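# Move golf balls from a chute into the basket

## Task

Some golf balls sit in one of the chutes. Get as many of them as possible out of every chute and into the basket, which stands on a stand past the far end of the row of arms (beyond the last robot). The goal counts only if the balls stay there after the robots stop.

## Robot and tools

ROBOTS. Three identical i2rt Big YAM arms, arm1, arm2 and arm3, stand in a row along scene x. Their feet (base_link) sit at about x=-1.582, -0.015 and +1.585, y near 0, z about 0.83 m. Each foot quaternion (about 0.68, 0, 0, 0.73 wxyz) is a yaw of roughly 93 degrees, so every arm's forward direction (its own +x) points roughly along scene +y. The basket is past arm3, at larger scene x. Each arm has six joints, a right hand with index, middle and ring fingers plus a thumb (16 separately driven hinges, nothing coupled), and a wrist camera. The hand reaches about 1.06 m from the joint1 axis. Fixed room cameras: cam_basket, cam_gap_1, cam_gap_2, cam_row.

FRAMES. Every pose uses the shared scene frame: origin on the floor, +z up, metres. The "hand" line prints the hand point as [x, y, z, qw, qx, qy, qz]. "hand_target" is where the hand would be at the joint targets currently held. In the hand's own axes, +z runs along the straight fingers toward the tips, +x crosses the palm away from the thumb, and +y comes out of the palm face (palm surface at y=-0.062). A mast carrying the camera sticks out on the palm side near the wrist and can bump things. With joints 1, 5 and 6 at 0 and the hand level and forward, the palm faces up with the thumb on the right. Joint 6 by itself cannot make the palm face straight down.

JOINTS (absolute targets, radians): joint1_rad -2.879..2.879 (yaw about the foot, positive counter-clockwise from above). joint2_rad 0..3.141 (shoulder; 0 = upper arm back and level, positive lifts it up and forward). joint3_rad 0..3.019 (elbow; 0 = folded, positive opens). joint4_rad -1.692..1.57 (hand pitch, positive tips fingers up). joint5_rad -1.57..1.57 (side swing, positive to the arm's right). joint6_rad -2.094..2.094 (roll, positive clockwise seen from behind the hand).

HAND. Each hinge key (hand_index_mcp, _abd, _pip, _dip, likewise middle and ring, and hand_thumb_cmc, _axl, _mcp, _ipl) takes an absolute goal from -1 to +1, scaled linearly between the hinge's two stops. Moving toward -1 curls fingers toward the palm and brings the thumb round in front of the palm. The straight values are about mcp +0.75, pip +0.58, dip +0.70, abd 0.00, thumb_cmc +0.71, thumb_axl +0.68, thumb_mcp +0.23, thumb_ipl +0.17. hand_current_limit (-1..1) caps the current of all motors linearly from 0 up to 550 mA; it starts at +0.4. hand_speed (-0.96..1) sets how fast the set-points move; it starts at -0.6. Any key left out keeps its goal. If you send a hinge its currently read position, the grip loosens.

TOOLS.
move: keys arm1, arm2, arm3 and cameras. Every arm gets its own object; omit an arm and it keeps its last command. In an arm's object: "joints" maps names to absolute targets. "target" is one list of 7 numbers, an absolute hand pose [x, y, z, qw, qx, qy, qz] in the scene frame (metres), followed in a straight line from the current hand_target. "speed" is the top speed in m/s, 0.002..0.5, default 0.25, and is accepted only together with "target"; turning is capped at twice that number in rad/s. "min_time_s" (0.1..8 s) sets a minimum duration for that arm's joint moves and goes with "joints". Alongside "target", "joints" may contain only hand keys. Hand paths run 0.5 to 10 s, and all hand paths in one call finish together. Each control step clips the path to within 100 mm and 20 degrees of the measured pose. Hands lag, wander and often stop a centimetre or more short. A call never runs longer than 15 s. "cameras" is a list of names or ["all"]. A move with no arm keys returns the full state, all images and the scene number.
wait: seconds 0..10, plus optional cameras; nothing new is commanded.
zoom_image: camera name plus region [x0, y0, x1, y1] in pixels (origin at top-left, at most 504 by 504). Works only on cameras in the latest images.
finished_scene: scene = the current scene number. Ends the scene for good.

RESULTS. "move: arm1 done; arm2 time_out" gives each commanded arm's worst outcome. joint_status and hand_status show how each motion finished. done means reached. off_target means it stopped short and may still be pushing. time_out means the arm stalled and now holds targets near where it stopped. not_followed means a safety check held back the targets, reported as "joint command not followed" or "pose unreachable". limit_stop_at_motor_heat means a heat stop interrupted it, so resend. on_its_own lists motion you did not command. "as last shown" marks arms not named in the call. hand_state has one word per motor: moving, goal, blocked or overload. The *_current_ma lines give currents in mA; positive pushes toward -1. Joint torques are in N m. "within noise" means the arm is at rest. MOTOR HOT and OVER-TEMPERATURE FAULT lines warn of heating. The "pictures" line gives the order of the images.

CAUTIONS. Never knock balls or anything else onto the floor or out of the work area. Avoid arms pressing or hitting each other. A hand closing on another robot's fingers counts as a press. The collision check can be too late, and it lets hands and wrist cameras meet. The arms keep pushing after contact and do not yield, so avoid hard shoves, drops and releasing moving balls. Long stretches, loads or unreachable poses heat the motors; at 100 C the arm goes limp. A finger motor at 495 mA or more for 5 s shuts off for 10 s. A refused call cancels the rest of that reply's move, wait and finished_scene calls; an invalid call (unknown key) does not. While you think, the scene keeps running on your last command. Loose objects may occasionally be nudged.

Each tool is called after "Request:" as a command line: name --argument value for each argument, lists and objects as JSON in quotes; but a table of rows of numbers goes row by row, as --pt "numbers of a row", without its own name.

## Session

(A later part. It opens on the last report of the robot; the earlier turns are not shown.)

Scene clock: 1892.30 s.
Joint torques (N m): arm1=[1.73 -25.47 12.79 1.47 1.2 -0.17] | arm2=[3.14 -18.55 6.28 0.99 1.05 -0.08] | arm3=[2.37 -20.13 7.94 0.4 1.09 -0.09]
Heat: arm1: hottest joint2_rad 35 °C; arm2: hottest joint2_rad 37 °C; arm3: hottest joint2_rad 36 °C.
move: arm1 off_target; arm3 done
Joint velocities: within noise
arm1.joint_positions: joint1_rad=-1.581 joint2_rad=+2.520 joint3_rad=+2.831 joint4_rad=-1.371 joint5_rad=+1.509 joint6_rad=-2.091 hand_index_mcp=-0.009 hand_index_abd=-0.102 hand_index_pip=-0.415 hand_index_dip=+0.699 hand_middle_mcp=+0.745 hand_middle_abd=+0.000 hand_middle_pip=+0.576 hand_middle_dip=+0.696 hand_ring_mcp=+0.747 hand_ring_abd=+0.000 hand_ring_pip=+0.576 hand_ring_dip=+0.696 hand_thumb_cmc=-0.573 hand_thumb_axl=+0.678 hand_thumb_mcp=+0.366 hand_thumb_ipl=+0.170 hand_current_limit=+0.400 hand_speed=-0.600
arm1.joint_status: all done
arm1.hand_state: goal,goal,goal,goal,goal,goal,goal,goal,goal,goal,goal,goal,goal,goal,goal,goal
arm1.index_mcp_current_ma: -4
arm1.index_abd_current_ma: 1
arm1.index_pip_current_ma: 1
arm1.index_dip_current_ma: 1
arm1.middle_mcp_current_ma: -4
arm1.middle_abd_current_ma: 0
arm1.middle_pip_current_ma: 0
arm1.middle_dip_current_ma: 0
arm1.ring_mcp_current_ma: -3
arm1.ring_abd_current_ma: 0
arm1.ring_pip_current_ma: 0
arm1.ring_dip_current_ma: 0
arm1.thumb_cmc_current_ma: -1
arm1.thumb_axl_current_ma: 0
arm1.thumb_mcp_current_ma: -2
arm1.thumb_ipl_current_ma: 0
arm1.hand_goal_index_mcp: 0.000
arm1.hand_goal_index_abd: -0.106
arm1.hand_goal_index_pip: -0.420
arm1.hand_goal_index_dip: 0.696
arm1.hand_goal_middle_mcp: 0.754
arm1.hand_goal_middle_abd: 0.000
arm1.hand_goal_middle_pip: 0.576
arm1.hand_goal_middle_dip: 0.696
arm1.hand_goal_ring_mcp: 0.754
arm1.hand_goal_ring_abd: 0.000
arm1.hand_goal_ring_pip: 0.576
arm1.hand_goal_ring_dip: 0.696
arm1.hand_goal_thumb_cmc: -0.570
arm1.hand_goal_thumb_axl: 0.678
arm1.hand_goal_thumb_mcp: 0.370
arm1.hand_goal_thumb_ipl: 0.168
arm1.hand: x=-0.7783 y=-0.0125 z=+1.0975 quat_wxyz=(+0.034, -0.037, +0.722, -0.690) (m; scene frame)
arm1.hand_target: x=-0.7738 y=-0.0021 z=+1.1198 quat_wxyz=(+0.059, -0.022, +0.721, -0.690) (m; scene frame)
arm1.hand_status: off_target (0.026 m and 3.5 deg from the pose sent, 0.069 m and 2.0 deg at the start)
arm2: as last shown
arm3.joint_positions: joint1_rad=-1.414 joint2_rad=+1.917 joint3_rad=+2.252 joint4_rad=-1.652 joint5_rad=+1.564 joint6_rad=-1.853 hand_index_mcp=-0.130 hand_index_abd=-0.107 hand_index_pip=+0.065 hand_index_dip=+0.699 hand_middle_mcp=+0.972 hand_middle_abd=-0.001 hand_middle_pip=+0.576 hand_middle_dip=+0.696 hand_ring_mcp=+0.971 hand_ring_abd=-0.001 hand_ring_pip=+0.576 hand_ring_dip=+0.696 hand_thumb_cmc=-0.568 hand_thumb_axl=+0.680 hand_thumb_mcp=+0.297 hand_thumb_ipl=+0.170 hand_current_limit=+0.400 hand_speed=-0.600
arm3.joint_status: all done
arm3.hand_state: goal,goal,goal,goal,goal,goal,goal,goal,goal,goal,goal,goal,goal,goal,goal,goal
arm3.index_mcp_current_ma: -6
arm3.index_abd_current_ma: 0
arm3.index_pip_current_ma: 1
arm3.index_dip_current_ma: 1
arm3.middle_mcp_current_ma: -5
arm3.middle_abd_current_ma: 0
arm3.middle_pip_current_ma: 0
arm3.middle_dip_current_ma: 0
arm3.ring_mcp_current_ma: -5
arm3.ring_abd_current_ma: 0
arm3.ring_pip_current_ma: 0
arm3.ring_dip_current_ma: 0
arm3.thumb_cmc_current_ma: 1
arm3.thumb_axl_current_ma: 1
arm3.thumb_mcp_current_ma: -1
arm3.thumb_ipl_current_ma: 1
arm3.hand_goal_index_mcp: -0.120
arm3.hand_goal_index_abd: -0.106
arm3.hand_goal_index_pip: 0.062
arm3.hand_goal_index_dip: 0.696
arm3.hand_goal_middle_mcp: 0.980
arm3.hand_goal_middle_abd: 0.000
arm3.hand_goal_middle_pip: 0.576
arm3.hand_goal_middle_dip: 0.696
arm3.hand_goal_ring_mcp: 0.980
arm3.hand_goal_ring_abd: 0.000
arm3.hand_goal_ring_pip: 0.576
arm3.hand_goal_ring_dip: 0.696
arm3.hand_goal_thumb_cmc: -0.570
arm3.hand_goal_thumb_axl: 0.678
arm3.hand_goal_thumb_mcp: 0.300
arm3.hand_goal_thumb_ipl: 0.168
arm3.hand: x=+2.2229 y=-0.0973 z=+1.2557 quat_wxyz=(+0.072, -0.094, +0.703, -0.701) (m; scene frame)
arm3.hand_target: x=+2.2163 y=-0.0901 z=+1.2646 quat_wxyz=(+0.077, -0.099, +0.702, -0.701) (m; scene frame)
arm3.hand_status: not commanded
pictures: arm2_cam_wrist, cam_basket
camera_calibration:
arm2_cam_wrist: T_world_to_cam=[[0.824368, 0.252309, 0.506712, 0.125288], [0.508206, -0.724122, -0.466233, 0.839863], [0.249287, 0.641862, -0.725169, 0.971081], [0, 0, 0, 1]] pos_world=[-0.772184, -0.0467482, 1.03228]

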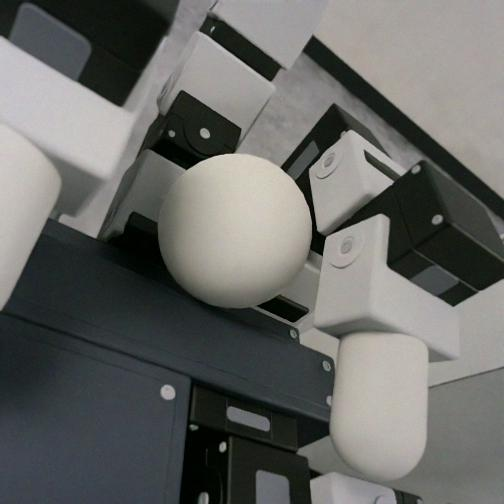

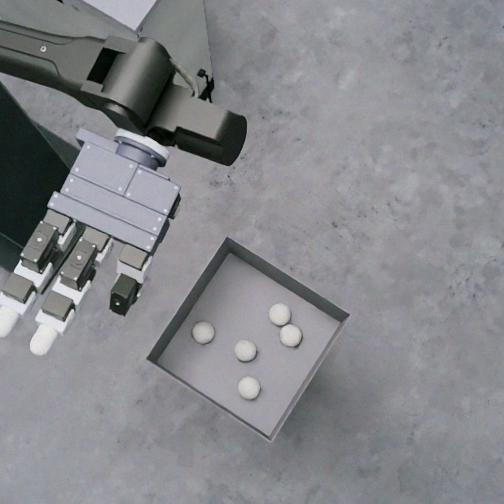

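Request:
move --arm1 '{"target":[-0.84,-0.010,1.15,0.041,-0.008,0.728,-0.685],"speed":0.12}' --arm2 '{"joints":{"hand_speed":-0.8,"hand_middle_mcp":-0.1,"hand_middle_pip":-0.518,"hand_middle_dip":0.043}}' --arm3 '{"joints":{"joint1_rad":0,"joint2_rad":1.7,"joint3_rad":2.1},"min_time_s":4}'

Request:
move --arm1 '{"target":[-0.90,-0.012,1.15,0.041,-0.008,0.728,-0.685],"speed":0.15}' --arm2 '{"joints":{"hand_middle_mcp":-0.16,"hand_middle_pip":-0.76}}' --arm3 '{"joints":{"joint1_rad":1.465,"joint2_rad":1.69,"joint3_rad":2.05},"min_time_s":4}' --cameras '["arm2_cam_wrist", "cam_gap_1"]'

Scene clock: 1899.67 s.
Joint torques (N m): arm1=[1.38 -23.36 10.88 -0.21 1.2 0.02] | arm2=[3.14 -19.02 6.35 0.92 1.04 -0.05] | arm3=[1.61 -17.2 7.8 0.49 1.08 -0.08]
Heat: arm1: hottest joint2_rad 35 °C; arm2: hottest joint2_rad 37 °C; arm3: hottest joint2_rad 35 °C.
move: arm1 off_target; arm2 off_target; arm3 done
Joint velocities: within noise
arm1.joint_positions: joint1_rad=-1.581 joint2_rad=+2.308 joint3_rad=+2.574 joint4_rad=-1.687 joint5_rad=+1.502 joint6_rad=-1.705 hand_index_mcp=-0.009 hand_index_abd=-0.103 hand_index_pip=-0.415 hand_index_dip=+0.699 hand_middle_mcp=+0.745 hand_middle_abd=+0.000 hand_middle_pip=+0.576 hand_middle_dip=+0.696 hand_ring_mcp=+0.747 hand_ring_abd=+0.000 hand_ring_pip=+0.576 hand_ring_dip=+0.696 hand_thumb_cmc=-0.572 hand_thumb_axl=+0.678 hand_thumb_mcp=+0.366 hand_thumb_ipl=+0.170 hand_current_limit=+0.400 hand_speed=-0.600
arm1.joint_status: not commanded
arm1.hand_state: goal,goal,goal,goal,goal,goal,goal,goal,goal,goal,goal,goal,goal,goal,goal,goal
arm1.index_mcp_current_ma: -4
arm1.index_abd_current_ma: 1
arm1.index_pip_current_ma: 1
arm1.index_dip_current_ma: 1
arm1.middle_mcp_current_ma: -4
arm1.middle_abd_current_ma: 0
arm1.middle_pip_current_ma: 0
arm1.middle_dip_current_ma: 0
arm1.ring_mcp_current_ma: -3
arm1.ring_abd_current_ma: 0
arm1.ring_pip_current_ma: 0
arm1.ring_dip_current_ma: 0
arm1.thumb_cmc_current_ma: 0
arm1.thumb_axl_current_ma: 0
arm1.thumb_mcp_current_ma: -2
arm1.thumb_ipl_current_ma: 0
arm1.hand_goal_index_mcp: 0.000
arm1.hand_goal_index_abd: -0.106
arm1.hand_goal_index_pip: -0.420
arm1.hand_goal_index_dip: 0.696
arm1.hand_goal_middle_mcp: 0.754
arm1.hand_goal_middle_abd: 0.000
arm1.hand_goal_middle_pip: 0.576
arm1.hand_goal_middle_dip: 0.696
arm1.hand_goal_ring_mcp: 0.754
arm1.hand_goal_ring_abd: 0.000
arm1.hand_goal_ring_pip: 0.576
arm1.hand_goal_ring_dip: 0.696
arm1.hand_goal_thumb_cmc: -0.570
arm1.hand_goal_thumb_axl: 0.678
arm1.hand_goal_thumb_mcp: 0.370
arm1.hand_goal_thumb_ipl: 0.168
arm1.hand: x=-0.8426 y=-0.0158 z=+1.1398 quat_wxyz=(+0.035, -0.021, +0.727, -0.685) (m; scene frame)
arm1.hand_target: x=-0.8404 y=-0.0102 z=+1.1498 quat_wxyz=(+0.048, -0.014, +0.727, -0.685) (m; scene frame)
arm1.hand_status: off_target (0.012 m and 1.6 deg from the pose sent, 0.081 m and 3.5 deg at the start; a joint's target at an end of its range on 85 of 125 steps)
arm2.joint_positions: joint1_rad=+1.634 joint2_rad=+2.425 joint3_rad=+1.936 joint4_rad=-0.612 joint5_rad=+1.390 joint6_rad=+1.183 hand_index_mcp=-0.341 hand_index_abd=+0.003 hand_index_pip=-0.882 hand_index_dip=+0.408 hand_middle_mcp=-0.065 hand_middle_abd=-0.002 hand_middle_pip=-0.517 hand_middle_dip=+0.046 hand_ring_mcp=-0.339 hand_ring_abd=+0.003 hand_ring_pip=-0.884 hand_ring_dip=+0.409 hand_thumb_cmc=+0.723 hand_thumb_axl=+0.677 hand_thumb_mcp=+0.226 hand_thumb_ipl=+0.168 hand_current_limit=+0.400 hand_speed=-0.800
arm2.joint_status: hand_middle_mcp off_target (ended at -0.065, target -0.100); the others done
arm2.hand_state: goal,goal,goal,goal,blocked,goal,goal,goal,goal,goal,goal,goal,goal,goal,goal,goal
arm2.index_mcp_current_ma: 7
arm2.index_abd_current_ma: 11
arm2.index_pip_current_ma: -1
arm2.index_dip_current_ma: 9
arm2.middle_mcp_current_ma: 177
arm2.middle_abd_current_ma: -7
arm2.middle_pip_current_ma: 6
arm2.middle_dip_current_ma: 10
arm2.ring_mcp_current_ma: 16
arm2.ring_abd_current_ma: 11
arm2.ring_pip_current_ma: -7
arm2.ring_dip_current_ma: 11
arm2.thumb_cmc_current_ma: 41
arm2.thumb_axl_current_ma: -4
arm2.thumb_mcp_current_ma: -2
arm2.thumb_ipl_current_ma: -2
arm2.hand_goal_index_mcp: -0.342
arm2.hand_goal_index_abd: 0.000
arm2.hand_goal_index_pip: -0.882
arm2.hand_goal_index_dip: 0.406
arm2.hand_goal_middle_mcp: -0.100
arm2.hand_goal_middle_abd: 0.000
arm2.hand_goal_middle_pip: -0.518
arm2.hand_goal_middle_dip: 0.044
arm2.hand_goal_ring_mcp: -0.342
arm2.hand_goal_ring_abd: 0.000
arm2.hand_goal_ring_pip: -0.882
arm2.hand_goal_ring_dip: 0.406
arm2.hand_goal_thumb_cmc: 0.714
arm2.hand_goal_thumb_axl: 0.678
arm2.hand_goal_thumb_mcp: 0.226
arm2.hand_goal_thumb_ipl: 0.168
arm2.hand: x=-0.7378 y=+0.0804 z=+0.9795 quat_wxyz=(-0.098, -0.036, +0.761, +0.641) (m; scene frame)
arm2.hand_target: x=-0.7390 y=+0.0704 z=+0.9744 quat_wxyz=(-0.105, -0.037, +0.760, +0.641) (m; scene frame)
arm2.hand_status: not commanded
arm3.joint_positions: joint1_rad=-0.002 joint2_rad=+1.722 joint3_rad=+2.103 joint4_rad=-1.652 joint5_rad=+1.564 joint6_rad=-1.853 hand_index_mcp=-0.129 hand_index_abd=-0.107 hand_index_pip=+0.065 hand_index_dip=+0.699 hand_middle_mcp=+0.972 hand_middle_abd=-0.001 hand_middle_pip=+0.576 hand_middle_dip=+0.696 hand_ring_mcp=+0.971 hand_ring_abd=-0.001 hand_ring_pip=+0.576 hand_ring_dip=+0.696 hand_thumb_cmc=-0.568 hand_thumb_axl=+0.680 hand_thumb_mcp=+0.298 hand_thumb_ipl=+0.170 hand_current_limit=+0.400 hand_speed=-0.600
arm3.joint_status: all done
arm3.hand_state: goal,goal,goal,goal,goal,goal,goal,goal,goal,goal,goal,goal,goal,goal,goal,goal
arm3.index_mcp_current_ma: -5
arm3.index_abd_current_ma: 0
arm3.index_pip_current_ma: 1
arm3.index_dip_current_ma: 1
arm3.middle_mcp_current_ma: -5
arm3.middle_abd_current_ma: 0
arm3.middle_pip_current_ma: 0
arm3.middle_dip_current_ma: 0
arm3.ring_mcp_current_ma: -5
arm3.ring_abd_current_ma: 0
arm3.ring_pip_current_ma: 0
arm3.ring_dip_current_ma: 0
arm3.thumb_cmc_current_ma: 0
arm3.thumb_axl_current_ma: 1
arm3.thumb_mcp_current_ma: -1
arm3.thumb_ipl_current_ma: 1
arm3.hand_goal_index_mcp: -0.120
arm3.hand_goal_index_abd: -0.106
arm3.hand_goal_index_pip: 0.062
arm3.hand_goal_index_dip: 0.696
arm3.hand_goal_middle_mcp: 0.980
arm3.hand_goal_middle_abd: 0.000
arm3.hand_goal_middle_pip: 0.576
arm3.hand_goal_middle_dip: 0.696
arm3.hand_goal_ring_mcp: 0.980
arm3.hand_goal_ring_abd: 0.000
arm3.hand_goal_ring_pip: 0.576
arm3.hand_goal_ring_dip: 0.696
arm3.hand_goal_thumb_cmc: -0.570
arm3.hand_goal_thumb_axl: 0.678
arm3.hand_goal_thumb_mcp: 0.300
arm3.hand_goal_thumb_ipl: 0.168
arm3.hand: x=+1.7176 y=+0.4877 z=+1.3055 quat_wxyz=(+0.521, -0.517, +0.487, -0.474) (m; scene frame)
arm3.hand_target: x=+1.7171 y=+0.4783 z=+1.3153 quat_wxyz=(+0.523, -0.516, +0.487, -0.473) (m; scene frame)
arm3.hand_status: not commanded
pictures: none

Scene clock: 1904.13 s.
Joint torques (N m): arm1=[1.67 -22.65 8.77 -0.42 1.31 0.03] | arm2=[3.08 -18.61 6.28 0.92 1.03 -0.05] | arm3=[1.14 -16.91 7.87 0.44 1.09 -0.08]
Heat: arm1: hottest joint2_rad 35 °C; arm2: hottest joint2_rad 37 °C; arm3: hottest joint2_rad 35 °C.
move: arm1 off_target; arm2 off_target; arm3 done
Joint velocities: within noise
arm1.joint_positions: joint1_rad=-1.581 joint2_rad=+2.104 joint3_rad=+2.216 joint4_rad=-1.687 joint5_rad=+1.499 joint6_rad=-1.544 hand_index_mcp=-0.009 hand_index_abd=-0.103 hand_index_pip=-0.415 hand_index_dip=+0.699 hand_middle_mcp=+0.745 hand_middle_abd=+0.000 hand_middle_pip=+0.576 hand_middle_dip=+0.696 hand_ring_mcp=+0.747 hand_ring_abd=+0.000 hand_ring_pip=+0.576 hand_ring_dip=+0.696 hand_thumb_cmc=-0.572 hand_thumb_axl=+0.678 hand_thumb_mcp=+0.366 hand_thumb_ipl=+0.170 hand_current_limit=+0.400 hand_speed=-0.600
arm1.joint_status: not commanded
arm1.hand_state: goal,goal,goal,goal,goal,goal,goal,goal,goal,goal,goal,goal,goal,goal,goal,goal
arm1.index_mcp_current_ma: -4
arm1.index_abd_current_ma: 1
arm1.index_pip_current_ma: 1
arm1.index_dip_current_ma: 1
arm1.middle_mcp_current_ma: -4
arm1.middle_abd_current_ma: 0
arm1.middle_pip_current_ma: 0
arm1.middle_dip_current_ma: 0
arm1.ring_mcp_current_ma: -3
arm1.ring_abd_current_ma: 0
arm1.ring_pip_current_ma: 0
arm1.ring_dip_current_ma: 0
arm1.thumb_cmc_current_ma: 0
arm1.thumb_axl_current_ma: 0
arm1.thumb_mcp_current_ma: -2
arm1.thumb_ipl_current_ma: 0
arm1.hand_goal_index_mcp: 0.000
arm1.hand_goal_index_abd: -0.106
arm1.hand_goal_index_pip: -0.420
arm1.hand_goal_index_dip: 0.696
arm1.hand_goal_middle_mcp: 0.754
arm1.hand_goal_middle_abd: 0.000
arm1.hand_goal_middle_pip: 0.576
arm1.hand_goal_middle_dip: 0.696
arm1.hand_goal_ring_mcp: 0.754
arm1.hand_goal_ring_abd: 0.000
arm1.hand_goal_ring_pip: 0.576
arm1.hand_goal_ring_dip: 0.696
arm1.hand_goal_thumb_cmc: -0.570
arm1.hand_goal_thumb_axl: 0.678
arm1.hand_goal_thumb_mcp: 0.370
arm1.hand_goal_thumb_ipl: 0.168
arm1.hand: x=-0.8980 y=-0.0195 z=+1.1374 quat_wxyz=(+0.034, -0.014, +0.729, -0.684) (m; scene frame)
arm1.hand_target: x=-0.9000 y=-0.0123 z=+1.1497 quat_wxyz=(+0.045, -0.012, +0.728, -0.684) (m; scene frame)
arm1.hand_status: off_target (0.015 m and 1.1 deg from the pose sent, 0.058 m and 1.6 deg at the start; a joint's target at an end of its range on 83 of 98 steps)
arm2.joint_positions: joint1_rad=+1.634 joint2_rad=+2.425 joint3_rad=+1.936 joint4_rad=-0.612 joint5_rad=+1.390 joint6_rad=+1.183 hand_index_mcp=-0.341 hand_index_abd=+0.003 hand_index_pip=-0.882 hand_index_dip=+0.408 hand_middle_mcp=-0.076 hand_middle_abd=-0.007 hand_middle_pip=-0.691 hand_middle_dip=+0.052 hand_ring_mcp=-0.339 hand_ring_abd=+0.003 hand_ring_pip=-0.884 hand_ring_dip=+0.409 hand_thumb_cmc=+0.723 hand_thumb_axl=+0.677 hand_thumb_mcp=+0.226 hand_thumb_ipl=+0.168 hand_current_limit=+0.400 hand_speed=-0.800
arm2.joint_status: hand_middle_mcp off_target (ended at -0.076, target -0.160); hand_middle_pip off_target (ended at -0.691, target -0.760)
arm2.hand_state: goal,goal,goal,goal,blocked,goal,blocked,goal,goal,goal,goal,goal,goal,goal,goal,goal
arm2.index_mcp_current_ma: 7
arm2.index_abd_current_ma: 11
arm2.index_pip_current_ma: -1
arm2.index_dip_current_ma: 9
arm2.middle_mcp_current_ma: 385
arm2.middle_abd_current_ma: -25
arm2.middle_pip_current_ma: 331
arm2.middle_dip_current_ma: 36
arm2.ring_mcp_current_ma: 16
arm2.ring_abd_current_ma: 11
arm2.ring_pip_current_ma: -7
arm2.ring_dip_current_ma: 11
arm2.thumb_cmc_current_ma: 41
arm2.thumb_axl_current_ma: -4
arm2.thumb_mcp_current_ma: -2
arm2.thumb_ipl_current_ma: -2
arm2.hand_goal_index_mcp: -0.342
arm2.hand_goal_index_abd: 0.000
arm2.hand_goal_index_pip: -0.882
arm2.hand_goal_index_dip: 0.406
arm2.hand_goal_middle_mcp: -0.160
arm2.hand_goal_middle_abd: 0.000
arm2.hand_goal_middle_pip: -0.760
arm2.hand_goal_middle_dip: 0.044
arm2.hand_goal_ring_mcp: -0.342
arm2.hand_goal_ring_abd: 0.000
arm2.hand_goal_ring_pip: -0.882
arm2.hand_goal_ring_dip: 0.406
arm2.hand_goal_thumb_cmc: 0.714
arm2.hand_goal_thumb_axl: 0.678
arm2.hand_goal_thumb_mcp: 0.226
arm2.hand_goal_thumb_ipl: 0.168
arm2.hand: x=-0.7378 y=+0.0804 z=+0.9795 quat_wxyz=(-0.098, -0.036, +0.761, +0.641) (m; scene frame)
arm2.hand_target: x=-0.7390 y=+0.0704 z=+0.9744 quat_wxyz=(-0.105, -0.037, +0.760, +0.641) (m; scene frame)
arm2.hand_status: not commanded
arm3.joint_positions: joint1_rad=+1.463 joint2_rad=+1.713 joint3_rad=+2.053 joint4_rad=-1.652 joint5_rad=+1.564 joint6_rad=-1.853 hand_index_mcp=-0.129 hand_index_abd=-0.107 hand_index_pip=+0.065 hand_index_dip=+0.699 hand_middle_mcp=+0.972 hand_middle_abd=-0.001 hand_middle_pip=+0.576 hand_middle_dip=+0.696 hand_ring_mcp=+0.971 hand_ring_abd=-0.001 hand_ring_pip=+0.576 hand_ring_dip=+0.696 hand_thumb_cmc=-0.568 hand_thumb_axl=+0.680 hand_thumb_mcp=+0.298 hand_thumb_ipl=+0.170 hand_current_limit=+0.400 hand_speed=-0.600
arm3.joint_status: all done
arm3.hand_state: goal,goal,goal,goal,goal,goal,goal,goal,goal,goal,goal,goal,goal,goal,goal,goal
arm3.index_mcp_current_ma: -5
arm3.index_abd_current_ma: 0
arm3.index_pip_current_ma: 1
arm3.index_dip_current_ma: 1
arm3.middle_mcp_current_ma: -5
arm3.middle_abd_current_ma: 0
arm3.middle_pip_current_ma: 0
arm3.middle_dip_current_ma: 0
arm3.ring_mcp_current_ma: -5
arm3.ring_abd_current_ma: 0
arm3.ring_pip_current_ma: 0
arm3.ring_dip_current_ma: 0
arm3.thumb_cmc_current_ma: 0
arm3.thumb_axl_current_ma: 1
arm3.thumb_mcp_current_ma: -1
arm3.thumb_ipl_current_ma: 1
arm3.hand_goal_index_mcp: -0.120
arm3.hand_goal_index_abd: -0.106
arm3.hand_goal_index_pip: 0.062
arm3.hand_goal_index_dip: 0.696
arm3.hand_goal_middle_mcp: 0.980
arm3.hand_goal_middle_abd: 0.000
arm3.hand_goal_middle_pip: 0.576
arm3.hand_goal_middle_dip: 0.696
arm3.hand_goal_ring_mcp: 0.980
arm3.hand_goal_ring_abd: 0.000
arm3.hand_goal_ring_pip: 0.576
arm3.hand_goal_ring_dip: 0.696
arm3.hand_goal_thumb_cmc: -0.570
arm3.hand_goal_thumb_axl: 0.678
arm3.hand_goal_thumb_mcp: 0.300
arm3.hand_goal_thumb_ipl: 0.168
arm3.hand: x=+1.0484 y=+0.1194 z=+1.2909 quat_wxyz=(+0.705, -0.709, +0.002, -0.018) (m; scene frame)
arm3.hand_target: x=+1.0578 y=+0.1182 z=+1.3012 quat_wxyz=(+0.705, -0.709, +0.003, -0.016) (m; scene frame)
arm3.hand_status: not commanded
pictures: arm2_cam_wrist, cam_gap_1
camera_calibration:
arm2_cam_wrist: T_world_to_cam=[[0.824368, 0.252309, 0.506712, 0.125288], [0.508206, -0.724122, -0.466233, 0.839863], [0.249287, 0.641862, -0.725169, 0.971081], [0, 0, 0, 1]] pos_world=[-0.772184, -0.0467482, 1.03228]

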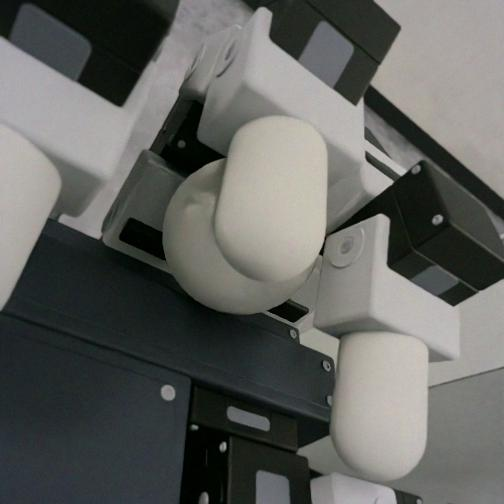

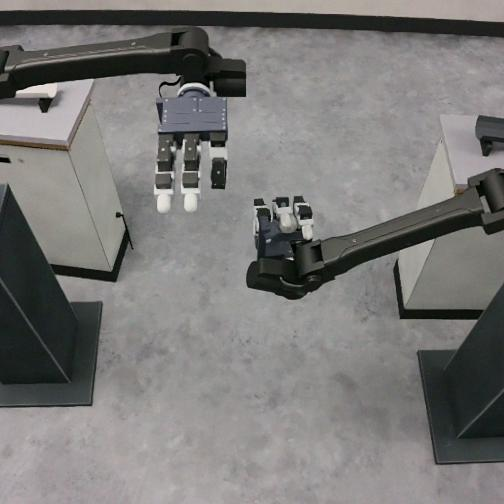

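Request:
move --arm1 '{"joints":{"joint1_rad":-1.40,"joint2_rad":1.3,"joint3_rad":1.2,"joint4_rad":-1.35,"joint6_rad":-1.56},"min_time_s":3}' --arm2 '{"joints":{"joint2_rad":1.85,"joint3_rad":1.95,"joint4_rad":-1.16},"min_time_s":4}'

Request:
move --arm2 '{"joints":{"joint1_rad":-1.45,"joint2_rad":1.7,"joint3_rad":1.75,"joint4_rad":0.2,"joint5_rad":0,"joint6_rad":0.12},"min_time_s":6}' --cameras '["arm2_cam_wrist"]'

Request:
move --arm2 '{"joints":{"joint1_rad":-1.490,"joint2_rad":2.2,"joint3_rad":1.70,"joint4_rad":0.65,"joint6_rad":0.113},"min_time_s":4}' --arm3 '{"joints":{"hand_index_mcp":-0.16,"hand_thumb_mcp":0.28}}'

Request:
move --arm2 '{"joints":{"joint2_rad":2.369,"joint3_rad":1.676,"joint4_rad":0.82},"min_time_s":3}' --cameras '["arm2_cam_wrist", "cam_gap_2"]'

Scene clock: 1912.47 s.
Joint torques (N m): arm1=[2.14 -11.05 8.79 0.87 1.3 -0.14] | arm2=[2.96 -16.91 7.97 0.29 1.02 -0.04] | arm3=[1.44 -17.08 7.87 0.42 1.1 -0.09]
Heat: arm1: hottest joint2_rad 35 °C; arm2: hottest joint2_rad 37 °C; arm3: hottest joint2_rad 34 °C.
move: arm1 done; arm2 done
Joint velocities: within noise
arm1.joint_positions: joint1_rad=-1.417 joint2_rad=+1.315 joint3_rad=+1.197 joint4_rad=-1.364 joint5_rad=+1.499 joint6_rad=-1.550 hand_index_mcp=-0.009 hand_index_abd=-0.103 hand_index_pip=-0.415 hand_index_dip=+0.699 hand_middle_mcp=+0.745 hand_middle_abd=+0.000 hand_middle_pip=+0.576 hand_middle_dip=+0.696 hand_ring_mcp=+0.747 hand_ring_abd=+0.000 hand_ring_pip=+0.576 hand_ring_dip=+0.696 hand_thumb_cmc=-0.572 hand_thumb_axl=+0.678 hand_thumb_mcp=+0.366 hand_thumb_ipl=+0.170 hand_current_limit=+0.400 hand_speed=-0.600
arm1.joint_status: all done
arm1.hand_state: goal,goal,goal,goal,goal,goal,goal,goal,goal,goal,goal,goal,goal,goal,goal,goal
arm1.index_mcp_current_ma: -4
arm1.index_abd_current_ma: 0
arm1.index_pip_current_ma: 1
arm1.index_dip_current_ma: 1
arm1.middle_mcp_current_ma: -4
arm1.middle_abd_current_ma: 0
arm1.middle_pip_current_ma: 0
arm1.middle_dip_current_ma: 0
arm1.ring_mcp_current_ma: -3
arm1.ring_abd_current_ma: 0
arm1.ring_pip_current_ma: 0
arm1.ring_dip_current_ma: 0
arm1.thumb_cmc_current_ma: 0
arm1.thumb_axl_current_ma: 0
arm1.thumb_mcp_current_ma: -2
arm1.thumb_ipl_current_ma: 0
arm1.hand_goal_index_mcp: 0.000
arm1.hand_goal_index_abd: -0.106
arm1.hand_goal_index_pip: -0.420
arm1.hand_goal_index_dip: 0.696
arm1.hand_goal_middle_mcp: 0.754
arm1.hand_goal_middle_abd: 0.000
arm1.hand_goal_middle_pip: 0.576
arm1.hand_goal_middle_dip: 0.696
arm1.hand_goal_ring_mcp: 0.754
arm1.hand_goal_ring_abd: 0.000
arm1.hand_goal_ring_pip: 0.576
arm1.hand_goal_ring_dip: 0.696
arm1.hand_goal_thumb_cmc: -0.570
arm1.hand_goal_thumb_axl: 0.678
arm1.hand_goal_thumb_mcp: 0.370
arm1.hand_goal_thumb_ipl: 0.168
arm1.hand: x=-1.1464 y=+0.0326 z=+1.1422 quat_wxyz=(+0.121, -0.045, +0.727, -0.674) (m; scene frame)
arm1.hand_target: x=-1.1459 y=+0.0398 z=+1.1496 quat_wxyz=(+0.135, -0.044, +0.726, -0.673) (m; scene frame)
arm1.hand_status: not commanded
arm2.joint_positions: joint1_rad=+1.634 joint2_rad=+1.884 joint3_rad=+1.936 joint4_rad=-1.154 joint5_rad=+1.390 joint6_rad=+1.183 hand_index_mcp=-0.341 hand_index_abd=+0.003 hand_index_pip=-0.882 hand_index_dip=+0.408 hand_middle_mcp=-0.076 hand_middle_abd=-0.007 hand_middle_pip=-0.691 hand_middle_dip=+0.052 hand_ring_mcp=-0.339 hand_ring_abd=+0.003 hand_ring_pip=-0.884 hand_ring_dip=+0.409 hand_thumb_cmc=+0.723 hand_thumb_axl=+0.677 hand_thumb_mcp=+0.226 hand_thumb_ipl=+0.168 hand_current_limit=+0.400 hand_speed=-0.800
arm2.joint_status: all done
arm2.hand_state: goal,goal,goal,goal,blocked,goal,blocked,goal,goal,goal,goal,goal,goal,goal,goal,goal
arm2.index_mcp_current_ma: 7
arm2.index_abd_current_ma: 11
arm2.index_pip_current_ma: -1
arm2.index_dip_current_ma: 9
arm2.middle_mcp_current_ma: 385
arm2.middle_abd_current_ma: -26
arm2.middle_pip_current_ma: 331
arm2.middle_dip_current_ma: 36
arm2.ring_mcp_current_ma: 16
arm2.ring_abd_current_ma: 11
arm2.ring_pip_current_ma: -7
arm2.ring_dip_current_ma: 11
arm2.thumb_cmc_current_ma: 41
arm2.thumb_axl_current_ma: -4
arm2.thumb_mcp_current_ma: -2
arm2.thumb_ipl_current_ma: -2
arm2.hand_goal_index_mcp: -0.342
arm2.hand_goal_index_abd: 0.000
arm2.hand_goal_index_pip: -0.882
arm2.hand_goal_index_dip: 0.406
arm2.hand_goal_middle_mcp: -0.160
arm2.hand_goal_middle_abd: 0.000
arm2.hand_goal_middle_pip: -0.760
arm2.hand_goal_middle_dip: 0.044
arm2.hand_goal_ring_mcp: -0.342
arm2.hand_goal_ring_abd: 0.000
arm2.hand_goal_ring_pip: -0.882
arm2.hand_goal_ring_dip: 0.406
arm2.hand_goal_thumb_cmc: 0.714
arm2.hand_goal_thumb_axl: 0.678
arm2.hand_goal_thumb_mcp: 0.226
arm2.hand_goal_thumb_ipl: 0.168
arm2.hand: x=-0.6290 y=+0.0932 z=+1.3195 quat_wxyz=(-0.097, -0.037, +0.761, +0.641) (m; scene frame)
arm2.hand_target: x=-0.6170 y=+0.0863 z=+1.3447 quat_wxyz=(-0.119, -0.025, +0.759, +0.640) (m; scene frame)
arm2.hand_status: not commanded
arm3: as last shown
arm3.joint_positions: joint1_rad=+1.463 joint2_rad=+1.712 joint3_rad=+2.053 joint4_rad=-1.652 joint5_rad=+1.564 joint6_rad=-1.853 hand_index_mcp=-0.129 hand_index_abd=-0.107 hand_index_pip=+0.065 hand_index_dip=+0.699 hand_middle_mcp=+0.972 hand_middle_abd=-0.001 hand_middle_pip=+0.576 hand_middle_dip=+0.696 hand_ring_mcp=+0.971 hand_ring_abd=-0.001 hand_ring_pip=+0.576 hand_ring_dip=+0.696 hand_thumb_cmc=-0.568 hand_thumb_axl=+0.680 hand_thumb_mcp=+0.298 hand_thumb_ipl=+0.170 hand_current_limit=+0.400 hand_speed=-0.600
arm3.hand: x=+1.0486 y=+0.1194 z=+1.2911 quat_wxyz=(+0.705, -0.709, +0.002, -0.018) (m; scene frame)
pictures: none

Scene clock: 1919.17 s.
Joint torques (N m): arm1=[2.2 -10.99 8.8 0.85 1.3 -0.14] | arm2=[2.37 -17.79 7.95 2.66 -0.12 -0.25] | arm3=[1.49 -17.14 7.88 0.43 1.09 -0.09]
Heat: arm1: hottest joint2_rad 35 °C; arm2: hottest joint2_rad 37 °C; arm3: hottest joint2_rad 34 °C.
move: arm2 done
Joint velocities: within noise
arm1, arm3: as last shown
arm2.joint_positions: joint1_rad=-1.457 joint2_rad=+1.742 joint3_rad=+1.751 joint4_rad=+0.178 joint5_rad=+0.000 joint6_rad=+0.130 hand_index_mcp=-0.341 hand_index_abd=+0.003 hand_index_pip=-0.882 hand_index_dip=+0.408 hand_middle_mcp=-0.076 hand_middle_abd=-0.007 hand_middle_pip=-0.691 hand_middle_dip=+0.052 hand_ring_mcp=-0.340 hand_ring_abd=+0.003 hand_ring_pip=-0.884 hand_ring_dip=+0.409 hand_thumb_cmc=+0.723 hand_thumb_axl=+0.677 hand_thumb_mcp=+0.226 hand_thumb_ipl=+0.168 hand_current_limit=+0.400 hand_speed=-0.800
arm2.joint_status: all done
arm2.hand_state: goal,goal,goal,goal,blocked,goal,blocked,goal,goal,goal,goal,goal,goal,goal,goal,goal
arm2.index_mcp_current_ma: 5
arm2.index_abd_current_ma: 11
arm2.index_pip_current_ma: -1
arm2.index_dip_current_ma: 9
arm2.middle_mcp_current_ma: 385
arm2.middle_abd_current_ma: -26
arm2.middle_pip_current_ma: 331
arm2.middle_dip_current_ma: 36
arm2.ring_mcp_current_ma: 8
arm2.ring_abd_current_ma: 11
arm2.ring_pip_current_ma: -7
arm2.ring_dip_current_ma: 11
arm2.thumb_cmc_current_ma: 41
arm2.thumb_axl_current_ma: -4
arm2.thumb_mcp_current_ma: -2
arm2.thumb_ipl_current_ma: -2
arm2.hand_goal_index_mcp: -0.342
arm2.hand_goal_index_abd: 0.000
arm2.hand_goal_index_pip: -0.882
arm2.hand_goal_index_dip: 0.406
arm2.hand_goal_middle_mcp: -0.160
arm2.hand_goal_middle_abd: 0.000
arm2.hand_goal_middle_pip: -0.760
arm2.hand_goal_middle_dip: 0.044
arm2.hand_goal_ring_mcp: -0.342
arm2.hand_goal_ring_abd: 0.000
arm2.hand_goal_ring_pip: -0.882
arm2.hand_goal_ring_dip: 0.406
arm2.hand_goal_thumb_cmc: 0.714
arm2.hand_goal_thumb_axl: 0.678
arm2.hand_goal_thumb_mcp: 0.226
arm2.hand_goal_thumb_ipl: 0.168
arm2.hand: x=+0.7524 y=+0.0681 z=+1.4435 quat_wxyz=(+0.456, +0.447, +0.463, +0.615) (m; scene frame)
arm2.hand_target: x=+0.7281 y=+0.0703 z=+1.4796 quat_wxyz=(+0.469, +0.426, +0.449, +0.630) (m; scene frame)
arm2.hand_status: not commanded
pictures: arm2_cam_wrist
camera_calibration:
arm2_cam_wrist: T_world_to_cam=[[0.0614261, -0.872938, 0.483948, -0.651764], [-0.548323, -0.434658, -0.714433, 1.42341], [0.834008, -0.221475, -0.505351, 0.245522], [0, 0, 0, 1]] pos_world=[0.615755, 0.104122, 1.45642]

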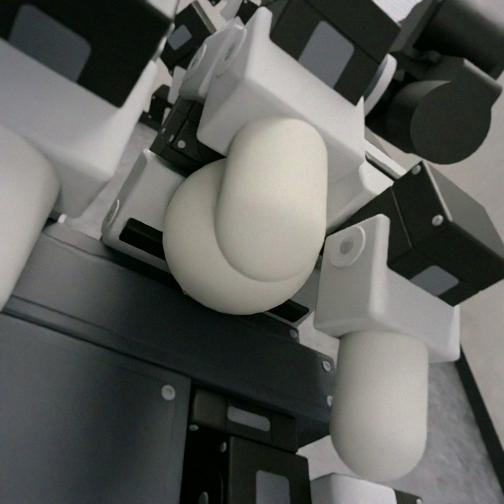

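Scene clock: 1923.83 s.
Joint torques (N m): arm1=[2.26 -11.05 8.79 0.85 1.31 -0.15] | arm2=[0.56 -18.49 7.12 2.69 -0.13 -0.24] | arm3=[1.49 -17.08 7.87 0.43 1.09 -0.09]
Heat: arm1: hottest joint2_rad 35 °C; arm2: hottest joint2_rad 37 °C; arm3: hottest joint2_rad 34 °C.
move: arm2 done; arm3 done
Joint velocities: within noise
arm1: as last shown
arm2.joint_positions: joint1_rad=-1.476 joint2_rad=+2.194 joint3_rad=+1.698 joint4_rad=+0.628 joint5_rad=+0.000 joint6_rad=+0.123 hand_index_mcp=-0.341 hand_index_abd=+0.003 hand_index_pip=-0.882 hand_index_dip=+0.408 hand_middle_mcp=-0.076 hand_middle_abd=-0.007 hand_middle_pip=-0.691 hand_middle_dip=+0.052 hand_ring_mcp=-0.341 hand_ring_abd=+0.003 hand_ring_pip=-0.884 hand_ring_dip=+0.409 hand_thumb_cmc=+0.723 hand_thumb_axl=+0.677 hand_thumb_mcp=+0.226 hand_thumb_ipl=+0.168 hand_current_limit=+0.400 hand_speed=-0.800
arm2.joint_status: all done
arm2.hand_state: goal,goal,goal,goal,blocked,goal,blocked,goal,goal,goal,goal,goal,goal,goal,goal,goal
arm2.index_mcp_current_ma: 4
arm2.index_abd_current_ma: 11
arm2.index_pip_current_ma: -1
arm2.index_dip_current_ma: 9
arm2.middle_mcp_current_ma: 385
arm2.middle_abd_current_ma: -26
arm2.middle_pip_current_ma: 331
arm2.middle_dip_current_ma: 36
arm2.ring_mcp_current_ma: 5
arm2.ring_abd_current_ma: 11
arm2.ring_pip_current_ma: -7
arm2.ring_dip_current_ma: 11
arm2.thumb_cmc_current_ma: 41
arm2.thumb_axl_current_ma: -4
arm2.thumb_mcp_current_ma: -2
arm2.thumb_ipl_current_ma: -2
arm2.hand_goal_index_mcp: -0.342
arm2.hand_goal_index_abd: 0.000
arm2.hand_goal_index_pip: -0.882
arm2.hand_goal_index_dip: 0.406
arm2.hand_goal_middle_mcp: -0.160
arm2.hand_goal_middle_abd: 0.000
arm2.hand_goal_middle_pip: -0.760
arm2.hand_goal_middle_dip: 0.044
arm2.hand_goal_ring_mcp: -0.342
arm2.hand_goal_ring_abd: 0.000
arm2.hand_goal_ring_pip: -0.882
arm2.hand_goal_ring_dip: 0.406
arm2.hand_goal_thumb_cmc: 0.714
arm2.hand_goal_thumb_axl: 0.678
arm2.hand_goal_thumb_mcp: 0.226
arm2.hand_goal_thumb_ipl: 0.168
arm2.hand: x=+0.8538 y=+0.0687 z=+1.1512 quat_wxyz=(+0.453, +0.464, +0.475, +0.594) (m; scene frame)
arm2.hand_target: x=+0.8537 y=+0.0574 z=+1.1523 quat_wxyz=(+0.464, +0.460, +0.470, +0.594) (m; scene frame)
arm2.hand_status: not commanded
arm3.joint_positions: joint1_rad=+1.463 joint2_rad=+1.712 joint3_rad=+2.053 joint4_rad=-1.652 joint5_rad=+1.564 joint6_rad=-1.853 hand_index_mcp=-0.161 hand_index_abd=-0.107 hand_index_pip=+0.065 hand_index_dip=+0.699 hand_middle_mcp=+0.972 hand_middle_abd=-0.001 hand_middle_pip=+0.576 hand_middle_dip=+0.696 hand_ring_mcp=+0.971 hand_ring_abd=-0.001 hand_ring_pip=+0.576 hand_ring_dip=+0.696 hand_thumb_cmc=-0.568 hand_thumb_axl=+0.680 hand_thumb_mcp=+0.282 hand_thumb_ipl=+0.170 hand_current_limit=+0.400 hand_speed=-0.600
arm3.joint_status: all done
arm3.hand_state: goal,goal,goal,goal,goal,goal,goal,goal,goal,goal,goal,goal,goal,goal,goal,goal
arm3.index_mcp_current_ma: 0
arm3.index_abd_current_ma: 0
arm3.index_pip_current_ma: 1
arm3.index_dip_current_ma: 1
arm3.middle_mcp_current_ma: -5
arm3.middle_abd_current_ma: 0
arm3.middle_pip_current_ma: 0
arm3.middle_dip_current_ma: 0
arm3.ring_mcp_current_ma: -5
arm3.ring_abd_current_ma: 0
arm3.ring_pip_current_ma: 0
arm3.ring_dip_current_ma: 0
arm3.thumb_cmc_current_ma: 0
arm3.thumb_axl_current_ma: 1
arm3.thumb_mcp_current_ma: 0
arm3.thumb_ipl_current_ma: 1
arm3.hand_goal_index_mcp: -0.160
arm3.hand_goal_index_abd: -0.106
arm3.hand_goal_index_pip: 0.062
arm3.hand_goal_index_dip: 0.696
arm3.hand_goal_middle_mcp: 0.980
arm3.hand_goal_middle_abd: 0.000
arm3.hand_goal_middle_pip: 0.576
arm3.hand_goal_middle_dip: 0.696
arm3.hand_goal_ring_mcp: 0.980
arm3.hand_goal_ring_abd: 0.000
arm3.hand_goal_ring_pip: 0.576
arm3.hand_goal_ring_dip: 0.696
arm3.hand_goal_thumb_cmc: -0.570
arm3.hand_goal_thumb_axl: 0.678
arm3.hand_goal_thumb_mcp: 0.280
arm3.hand_goal_thumb_ipl: 0.168
arm3.hand: x=+1.0486 y=+0.1194 z=+1.2911 quat_wxyz=(+0.705, -0.709, +0.002, -0.018) (m; scene frame)
arm3.hand_target: x=+1.0578 y=+0.1182 z=+1.3012 quat_wxyz=(+0.705, -0.709, +0.003, -0.016) (m; scene frame)
arm3.hand_status: not commanded
pictures: none

Scene clock: 1927.27 s.
Joint torques (N m): arm1=[2.26 -11.05 8.79 0.85 1.3 -0.14] | arm2=[0.73 -17.79 6.22 2.74 -0.11 -0.21] | arm3=[1.44 -17.2 7.84 0.43 1.09 -0.08]
Heat: arm1: hottest joint2_rad 35 °C; arm2: hottest joint2_rad 37 °C; arm3: hottest joint2_rad 34 °C.
move: arm2 done
Joint velocities: within noise
arm1, arm3: as last shown
arm2.joint_positions: joint1_rad=-1.476 joint2_rad=+2.358 joint3_rad=+1.676 joint4_rad=+0.797 joint5_rad=+0.000 joint6_rad=+0.123 hand_index_mcp=-0.341 hand_index_abd=+0.003 hand_index_pip=-0.882 hand_index_dip=+0.408 hand_middle_mcp=-0.076 hand_middle_abd=-0.007 hand_middle_pip=-0.691 hand_middle_dip=+0.052 hand_ring_mcp=-0.341 hand_ring_abd=+0.003 hand_ring_pip=-0.884 hand_ring_dip=+0.409 hand_thumb_cmc=+0.723 hand_thumb_axl=+0.677 hand_thumb_mcp=+0.226 hand_thumb_ipl=+0.168 hand_current_limit=+0.400 hand_speed=-0.800
arm2.joint_status: all done
arm2.hand_state: goal,goal,goal,goal,blocked,goal,blocked,goal,goal,goal,goal,goal,goal,goal,goal,goal
arm2.index_mcp_current_ma: 4
arm2.index_abd_current_ma: 11
arm2.index_pip_current_ma: -1
arm2.index_dip_current_ma: 9
arm2.middle_mcp_current_ma: 385
arm2.middle_abd_current_ma: -26
arm2.middle_pip_current_ma: 331
arm2.middle_dip_current_ma: 36
arm2.ring_mcp_current_ma: 5
arm2.ring_abd_current_ma: 11
arm2.ring_pip_current_ma: -7
arm2.ring_dip_current_ma: 11
arm2.thumb_cmc_current_ma: 41
arm2.thumb_axl_current_ma: -4
arm2.thumb_mcp_current_ma: -2
arm2.thumb_ipl_current_ma: -2
arm2.hand_goal_index_mcp: -0.342
arm2.hand_goal_index_abd: 0.000
arm2.hand_goal_index_pip: -0.882
arm2.hand_goal_index_dip: 0.406
arm2.hand_goal_middle_mcp: -0.160
arm2.hand_goal_middle_abd: 0.000
arm2.hand_goal_middle_pip: -0.760
arm2.hand_goal_middle_dip: 0.044
arm2.hand_goal_ring_mcp: -0.342
arm2.hand_goal_ring_abd: 0.000
arm2.hand_goal_ring_pip: -0.882
arm2.hand_goal_ring_dip: 0.406
arm2.hand_goal_thumb_cmc: 0.714
arm2.hand_goal_thumb_axl: 0.678
arm2.hand_goal_thumb_mcp: 0.226
arm2.hand_goal_thumb_ipl: 0.168
arm2.hand: x=+0.8547 y=+0.0688 z=+1.0391 quat_wxyz=(+0.450, +0.469, +0.480, +0.590) (m; scene frame)
arm2.hand_target: x=+0.8541 y=+0.0573 z=+1.0353 quat_wxyz=(+0.459, +0.467, +0.476, +0.588) (m; scene frame)
arm2.hand_status: not commanded
pictures: arm2_cam_wrist, cam_gap_2
camera_calibration:
arm2_cam_wrist: T_world_to_cam=[[0.0778763, -0.865359, 0.495065, -0.487806], [-0.604956, -0.435721, -0.666465, 1.18945], [0.792441, -0.247591, -0.557437, 0.0474561], [0, 0, 0, 1]] pos_world=[0.71995, 0.107892, 1.06068]

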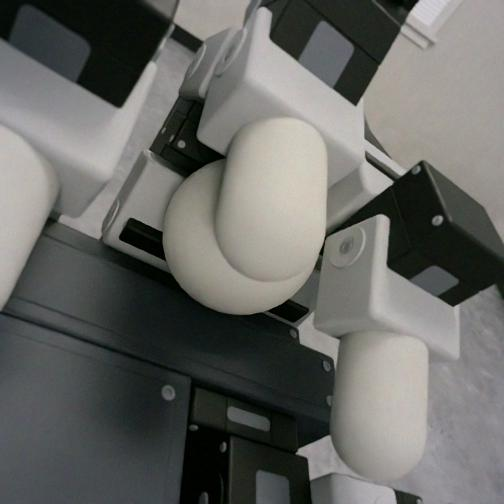

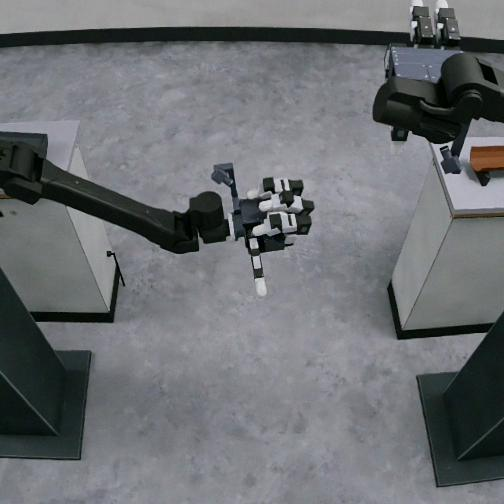

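Open fingers.

Request:
move --arm2 '{"joints":{"hand_speed":-0.85,"hand_middle_mcp":0.2,"hand_middle_pip":-0.5,"hand_middle_dip":0.3}}'

Request:
move --arm2 '{"joints":{"hand_middle_mcp":0.75,"hand_middle_pip":0.3,"hand_middle_dip":0.696}}'

Request:
move --arm2 '{"joints":{"hand_speed":-0.93,"hand_index_mcp":0.75,"hand_index_pip":0.576,"hand_index_dip":0.696,"hand_middle_pip":0.576}}'

Request:
move --arm2 '{"joints":{"hand_speed":-0.85,"hand_ring_mcp":0.75,"hand_ring_pip":0.576,"hand_ring_dip":0.696}}' --cameras '["arm2_cam_wrist", "cam_gap_2"]'

Scene clock: 1931.30 s.
Joint torques (N m): arm1=[2.32 -10.99 8.8 0.84 1.3 -0.15] | arm2=[0.67 -18.37 6.24 2.73 -0.13 -0.25] | arm3=[1.49 -17.14 7.86 0.43 1.09 -0.08]
Heat: arm1: hottest joint2_rad 35 °C; arm2: hottest joint2_rad 38 °C; arm3: hottest joint2_rad 33 °C.
move: arm2 done
Joint velocities: within noise
arm1, arm3: as last shown
arm2.joint_positions: joint1_rad=-1.476 joint2_rad=+2.358 joint3_rad=+1.676 joint4_rad=+0.797 joint5_rad=+0.000 joint6_rad=+0.123 hand_index_mcp=-0.341 hand_index_abd=+0.003 hand_index_pip=-0.882 hand_index_dip=+0.408 hand_middle_mcp=+0.203 hand_middle_abd=-0.003 hand_middle_pip=-0.505 hand_middle_dip=+0.297 hand_ring_mcp=-0.341 hand_ring_abd=+0.003 hand_ring_pip=-0.884 hand_ring_dip=+0.409 hand_thumb_cmc=+0.723 hand_thumb_axl=+0.677 hand_thumb_mcp=+0.226 hand_thumb_ipl=+0.168 hand_current_limit=+0.400 hand_speed=-0.850
arm2.joint_status: all done
arm2.hand_state: goal,goal,goal,goal,goal,goal,goal,goal,goal,goal,goal,goal,goal,goal,goal,goal
arm2.index_mcp_current_ma: 4
arm2.index_abd_current_ma: 11
arm2.index_pip_current_ma: -1
arm2.index_dip_current_ma: 9
arm2.middle_mcp_current_ma: 12
arm2.middle_abd_current_ma: -13
arm2.middle_pip_current_ma: -21
arm2.middle_dip_current_ma: -14
arm2.ring_mcp_current_ma: 5
arm2.ring_abd_current_ma: 11
arm2.ring_pip_current_ma: -7
arm2.ring_dip_current_ma: 11
arm2.thumb_cmc_current_ma: 41
arm2.thumb_axl_current_ma: -4
arm2.thumb_mcp_current_ma: -2
arm2.thumb_ipl_current_ma: -2
arm2.hand_goal_index_mcp: -0.342
arm2.hand_goal_index_abd: 0.000
arm2.hand_goal_index_pip: -0.882
arm2.hand_goal_index_dip: 0.406
arm2.hand_goal_middle_mcp: 0.200
arm2.hand_goal_middle_abd: 0.000
arm2.hand_goal_middle_pip: -0.500
arm2.hand_goal_middle_dip: 0.300
arm2.hand_goal_ring_mcp: -0.342
arm2.hand_goal_ring_abd: 0.000
arm2.hand_goal_ring_pip: -0.882
arm2.hand_goal_ring_dip: 0.406
arm2.hand_goal_thumb_cmc: 0.714
arm2.hand_goal_thumb_axl: 0.678
arm2.hand_goal_thumb_mcp: 0.226
arm2.hand_goal_thumb_ipl: 0.168
arm2.hand: x=+0.8547 y=+0.0688 z=+1.0391 quat_wxyz=(+0.450, +0.469, +0.480, +0.590) (m; scene frame)
arm2.hand_target: x=+0.8541 y=+0.0573 z=+1.0353 quat_wxyz=(+0.459, +0.467, +0.476, +0.588) (m; scene frame)
arm2.hand_status: not commanded
pictures: none

Scene clock: 1933.23 s.
Joint torques (N m): arm1=[2.26 -10.99 8.79 0.87 1.3 -0.14] | arm2=[0.85 -18.37 6.38 2.77 -0.13 -0.23] | arm3=[1.49 -17.14 7.87 0.43 1.09 -0.08]
Heat: arm1: hottest joint2_rad 35 °C; arm2: hottest joint2_rad 38 °C; arm3: hottest joint2_rad 33 °C.
move: arm2 done
Joint velocities: within noise
arm1, arm3: as last shown
arm2.joint_positions: joint1_rad=-1.476 joint2_rad=+2.358 joint3_rad=+1.676 joint4_rad=+0.797 joint5_rad=+0.000 joint6_rad=+0.123 hand_index_mcp=-0.341 hand_index_abd=+0.003 hand_index_pip=-0.882 hand_index_dip=+0.408 hand_middle_mcp=+0.758 hand_middle_abd=-0.003 hand_middle_pip=+0.300 hand_middle_dip=+0.694 hand_ring_mcp=-0.341 hand_ring_abd=+0.003 hand_ring_pip=-0.884 hand_ring_dip=+0.409 hand_thumb_cmc=+0.723 hand_thumb_axl=+0.677 hand_thumb_mcp=+0.226 hand_thumb_ipl=+0.168 hand_current_limit=+0.400 hand_speed=-0.850
arm2.joint_status: all done
arm2.hand_state: goal,goal,goal,goal,goal,goal,goal,goal,goal,goal,goal,goal,goal,goal,goal,goal
arm2.index_mcp_current_ma: 4
arm2.index_abd_current_ma: 11
arm2.index_pip_current_ma: -1
arm2.index_dip_current_ma: 9
arm2.middle_mcp_current_ma: 36
arm2.middle_abd_current_ma: -12
arm2.middle_pip_current_ma: -1
arm2.middle_dip_current_ma: -10
arm2.ring_mcp_current_ma: 5
arm2.ring_abd_current_ma: 11
arm2.ring_pip_current_ma: -7
arm2.ring_dip_current_ma: 11
arm2.thumb_cmc_current_ma: 41
arm2.thumb_axl_current_ma: -4
arm2.thumb_mcp_current_ma: -2
arm2.thumb_ipl_current_ma: -2
arm2.hand_goal_index_mcp: -0.342
arm2.hand_goal_index_abd: 0.000
arm2.hand_goal_index_pip: -0.882
arm2.hand_goal_index_dip: 0.406
arm2.hand_goal_middle_mcp: 0.750
arm2.hand_goal_middle_abd: 0.000
arm2.hand_goal_middle_pip: 0.300
arm2.hand_goal_middle_dip: 0.696
arm2.hand_goal_ring_mcp: -0.342
arm2.hand_goal_ring_abd: 0.000
arm2.hand_goal_ring_pip: -0.882
arm2.hand_goal_ring_dip: 0.406
arm2.hand_goal_thumb_cmc: 0.714
arm2.hand_goal_thumb_axl: 0.678
arm2.hand_goal_thumb_mcp: 0.226
arm2.hand_goal_thumb_ipl: 0.168
arm2.hand: x=+0.8547 y=+0.0688 z=+1.0391 quat_wxyz=(+0.450, +0.469, +0.480, +0.590) (m; scene frame)
arm2.hand_target: x=+0.8541 y=+0.0573 z=+1.0353 quat_wxyz=(+0.459, +0.467, +0.476, +0.588) (m; scene frame)
arm2.hand_status: not commanded
pictures: none

Scene clock: 1939.53 s.
Joint torques (N m): arm1=[2.26 -11.05 8.79 0.84 1.3 -0.15] | arm2=[0.56 -18.49 6.24 2.81 -0.14 -0.23] | arm3=[1.49 -17.2 7.88 0.44 1.09 -0.08]
Heat: arm1: hottest joint2_rad 35 °C; arm2: hottest joint2_rad 38 °C; arm3: hottest joint2_rad 33 °C.
move: arm2 done
Joint velocities: within noise
arm1, arm3: as last shown
arm2.joint_positions: joint1_rad=-1.476 joint2_rad=+2.358 joint3_rad=+1.676 joint4_rad=+0.797 joint5_rad=+0.000 joint6_rad=+0.123 hand_index_mcp=+0.759 hand_index_abd=+0.003 hand_index_pip=+0.576 hand_index_dip=+0.694 hand_middle_mcp=+0.758 hand_middle_abd=-0.003 hand_middle_pip=+0.576 hand_middle_dip=+0.694 hand_ring_mcp=-0.341 hand_ring_abd=+0.003 hand_ring_pip=-0.884 hand_ring_dip=+0.409 hand_thumb_cmc=+0.723 hand_thumb_axl=+0.677 hand_thumb_mcp=+0.226 hand_thumb_ipl=+0.168 hand_current_limit=+0.400 hand_speed=-0.930
arm2.joint_status: all done
arm2.hand_state: goal,goal,goal,goal,goal,goal,goal,goal,goal,goal,goal,goal,goal,goal,goal,goal
arm2.index_mcp_current_ma: 41
arm2.index_abd_current_ma: 11
arm2.index_pip_current_ma: -1
arm2.index_dip_current_ma: -10
arm2.middle_mcp_current_ma: 37
arm2.middle_abd_current_ma: -11
arm2.middle_pip_current_ma: -1
arm2.middle_dip_current_ma: -10
arm2.ring_mcp_current_ma: 5
arm2.ring_abd_current_ma: 11
arm2.ring_pip_current_ma: -7
arm2.ring_dip_current_ma: 11
arm2.thumb_cmc_current_ma: 41
arm2.thumb_axl_current_ma: -4
arm2.thumb_mcp_current_ma: -2
arm2.thumb_ipl_current_ma: -2
arm2.hand_goal_index_mcp: 0.750
arm2.hand_goal_index_abd: 0.000
arm2.hand_goal_index_pip: 0.576
arm2.hand_goal_index_dip: 0.696
arm2.hand_goal_middle_mcp: 0.750
arm2.hand_goal_middle_abd: 0.000
arm2.hand_goal_middle_pip: 0.576
arm2.hand_goal_middle_dip: 0.696
arm2.hand_goal_ring_mcp: -0.342
arm2.hand_goal_ring_abd: 0.000
arm2.hand_goal_ring_pip: -0.882
arm2.hand_goal_ring_dip: 0.406
arm2.hand_goal_thumb_cmc: 0.714
arm2.hand_goal_thumb_axl: 0.678
arm2.hand_goal_thumb_mcp: 0.226
arm2.hand_goal_thumb_ipl: 0.168
arm2.hand: x=+0.8547 y=+0.0688 z=+1.0391 quat_wxyz=(+0.450, +0.469, +0.480, +0.590) (m; scene frame)
arm2.hand_target: x=+0.8541 y=+0.0573 z=+1.0353 quat_wxyz=(+0.459, +0.467, +0.476, +0.588) (m; scene frame)
arm2.hand_status: not commanded
pictures: none

Scene clock: 1942.70 s.
Joint torques (N m): arm1=[2.26 -10.99 8.8 0.85 1.3 -0.15] | arm2=[0.44 -18.61 6.32 2.91 -0.13 -0.21] | arm3=[1.49 -17.14 7.88 0.43 1.09 -0.09]
Heat: arm1: hottest joint2_rad 35 °C; arm2: hottest joint2_rad 38 °C; arm3: hottest joint2_rad 33 °C.
move: arm2 done
Joint velocities: within noise
arm1, arm3: as last shown
arm2.joint_positions: joint1_rad=-1.476 joint2_rad=+2.358 joint3_rad=+1.676 joint4_rad=+0.797 joint5_rad=+0.000 joint6_rad=+0.123 hand_index_mcp=+0.759 hand_index_abd=+0.003 hand_index_pip=+0.576 hand_index_dip=+0.694 hand_middle_mcp=+0.758 hand_middle_abd=-0.003 hand_middle_pip=+0.576 hand_middle_dip=+0.694 hand_ring_mcp=+0.759 hand_ring_abd=+0.003 hand_ring_pip=+0.576 hand_ring_dip=+0.693 hand_thumb_cmc=+0.723 hand_thumb_axl=+0.677 hand_thumb_mcp=+0.226 hand_thumb_ipl=+0.168 hand_current_limit=+0.400 hand_speed=-0.850
arm2.joint_status: all done
arm2.hand_state: goal,goal,goal,goal,goal,goal,goal,goal,goal,goal,goal,goal,goal,goal,goal,goal
arm2.index_mcp_current_ma: 41
arm2.index_abd_current_ma: 11
arm2.index_pip_current_ma: -1
arm2.index_dip_current_ma: -10
arm2.middle_mcp_current_ma: 37
arm2.middle_abd_current_ma: -11
arm2.middle_pip_current_ma: -1
arm2.middle_dip_current_ma: -10
arm2.ring_mcp_current_ma: 43
arm2.ring_abd_current_ma: 11
arm2.ring_pip_current_ma: -1
arm2.ring_dip_current_ma: -12
arm2.thumb_cmc_current_ma: 41
arm2.thumb_axl_current_ma: -4
arm2.thumb_mcp_current_ma: -2
arm2.thumb_ipl_current_ma: -2
arm2.hand_goal_index_mcp: 0.750
arm2.hand_goal_index_abd: 0.000
arm2.hand_goal_index_pip: 0.576
arm2.hand_goal_index_dip: 0.696
arm2.hand_goal_middle_mcp: 0.750
arm2.hand_goal_middle_abd: 0.000
arm2.hand_goal_middle_pip: 0.576
arm2.hand_goal_middle_dip: 0.696
arm2.hand_goal_ring_mcp: 0.750
arm2.hand_goal_ring_abd: 0.000
arm2.hand_goal_ring_pip: 0.576
arm2.hand_goal_ring_dip: 0.696
arm2.hand_goal_thumb_cmc: 0.714
arm2.hand_goal_thumb_axl: 0.678
arm2.hand_goal_thumb_mcp: 0.226
arm2.hand_goal_thumb_ipl: 0.168
arm2.hand: x=+0.8547 y=+0.0688 z=+1.0391 quat_wxyz=(+0.450, +0.469, +0.480, +0.590) (m; scene frame)
arm2.hand_target: x=+0.8541 y=+0.0573 z=+1.0353 quat_wxyz=(+0.459, +0.467, +0.476, +0.588) (m; scene frame)
arm2.hand_status: not commanded
pictures: arm2_cam_wrist, cam_gap_2
camera_calibration:
arm2_cam_wrist: T_world_to_cam=[[0.0778763, -0.865359, 0.495065, -0.487806], [-0.604956, -0.435721, -0.666465, 1.18945], [0.792441, -0.247591, -0.557437, 0.0474561], [0, 0, 0, 1]] pos_world=[0.71995, 0.107892, 1.06068]

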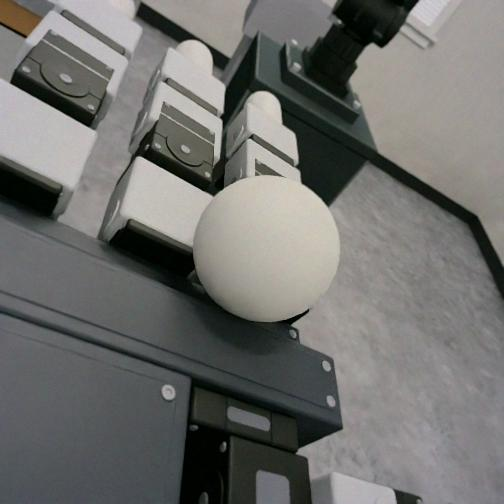

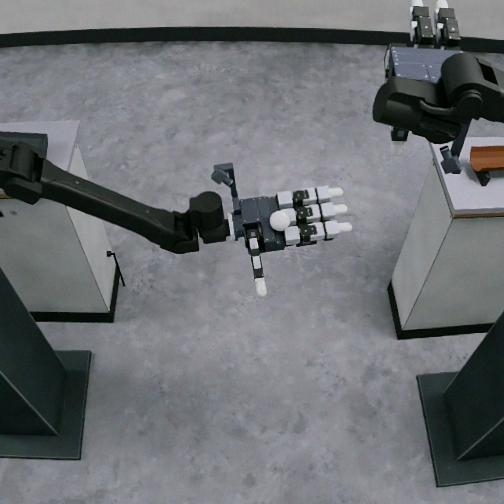

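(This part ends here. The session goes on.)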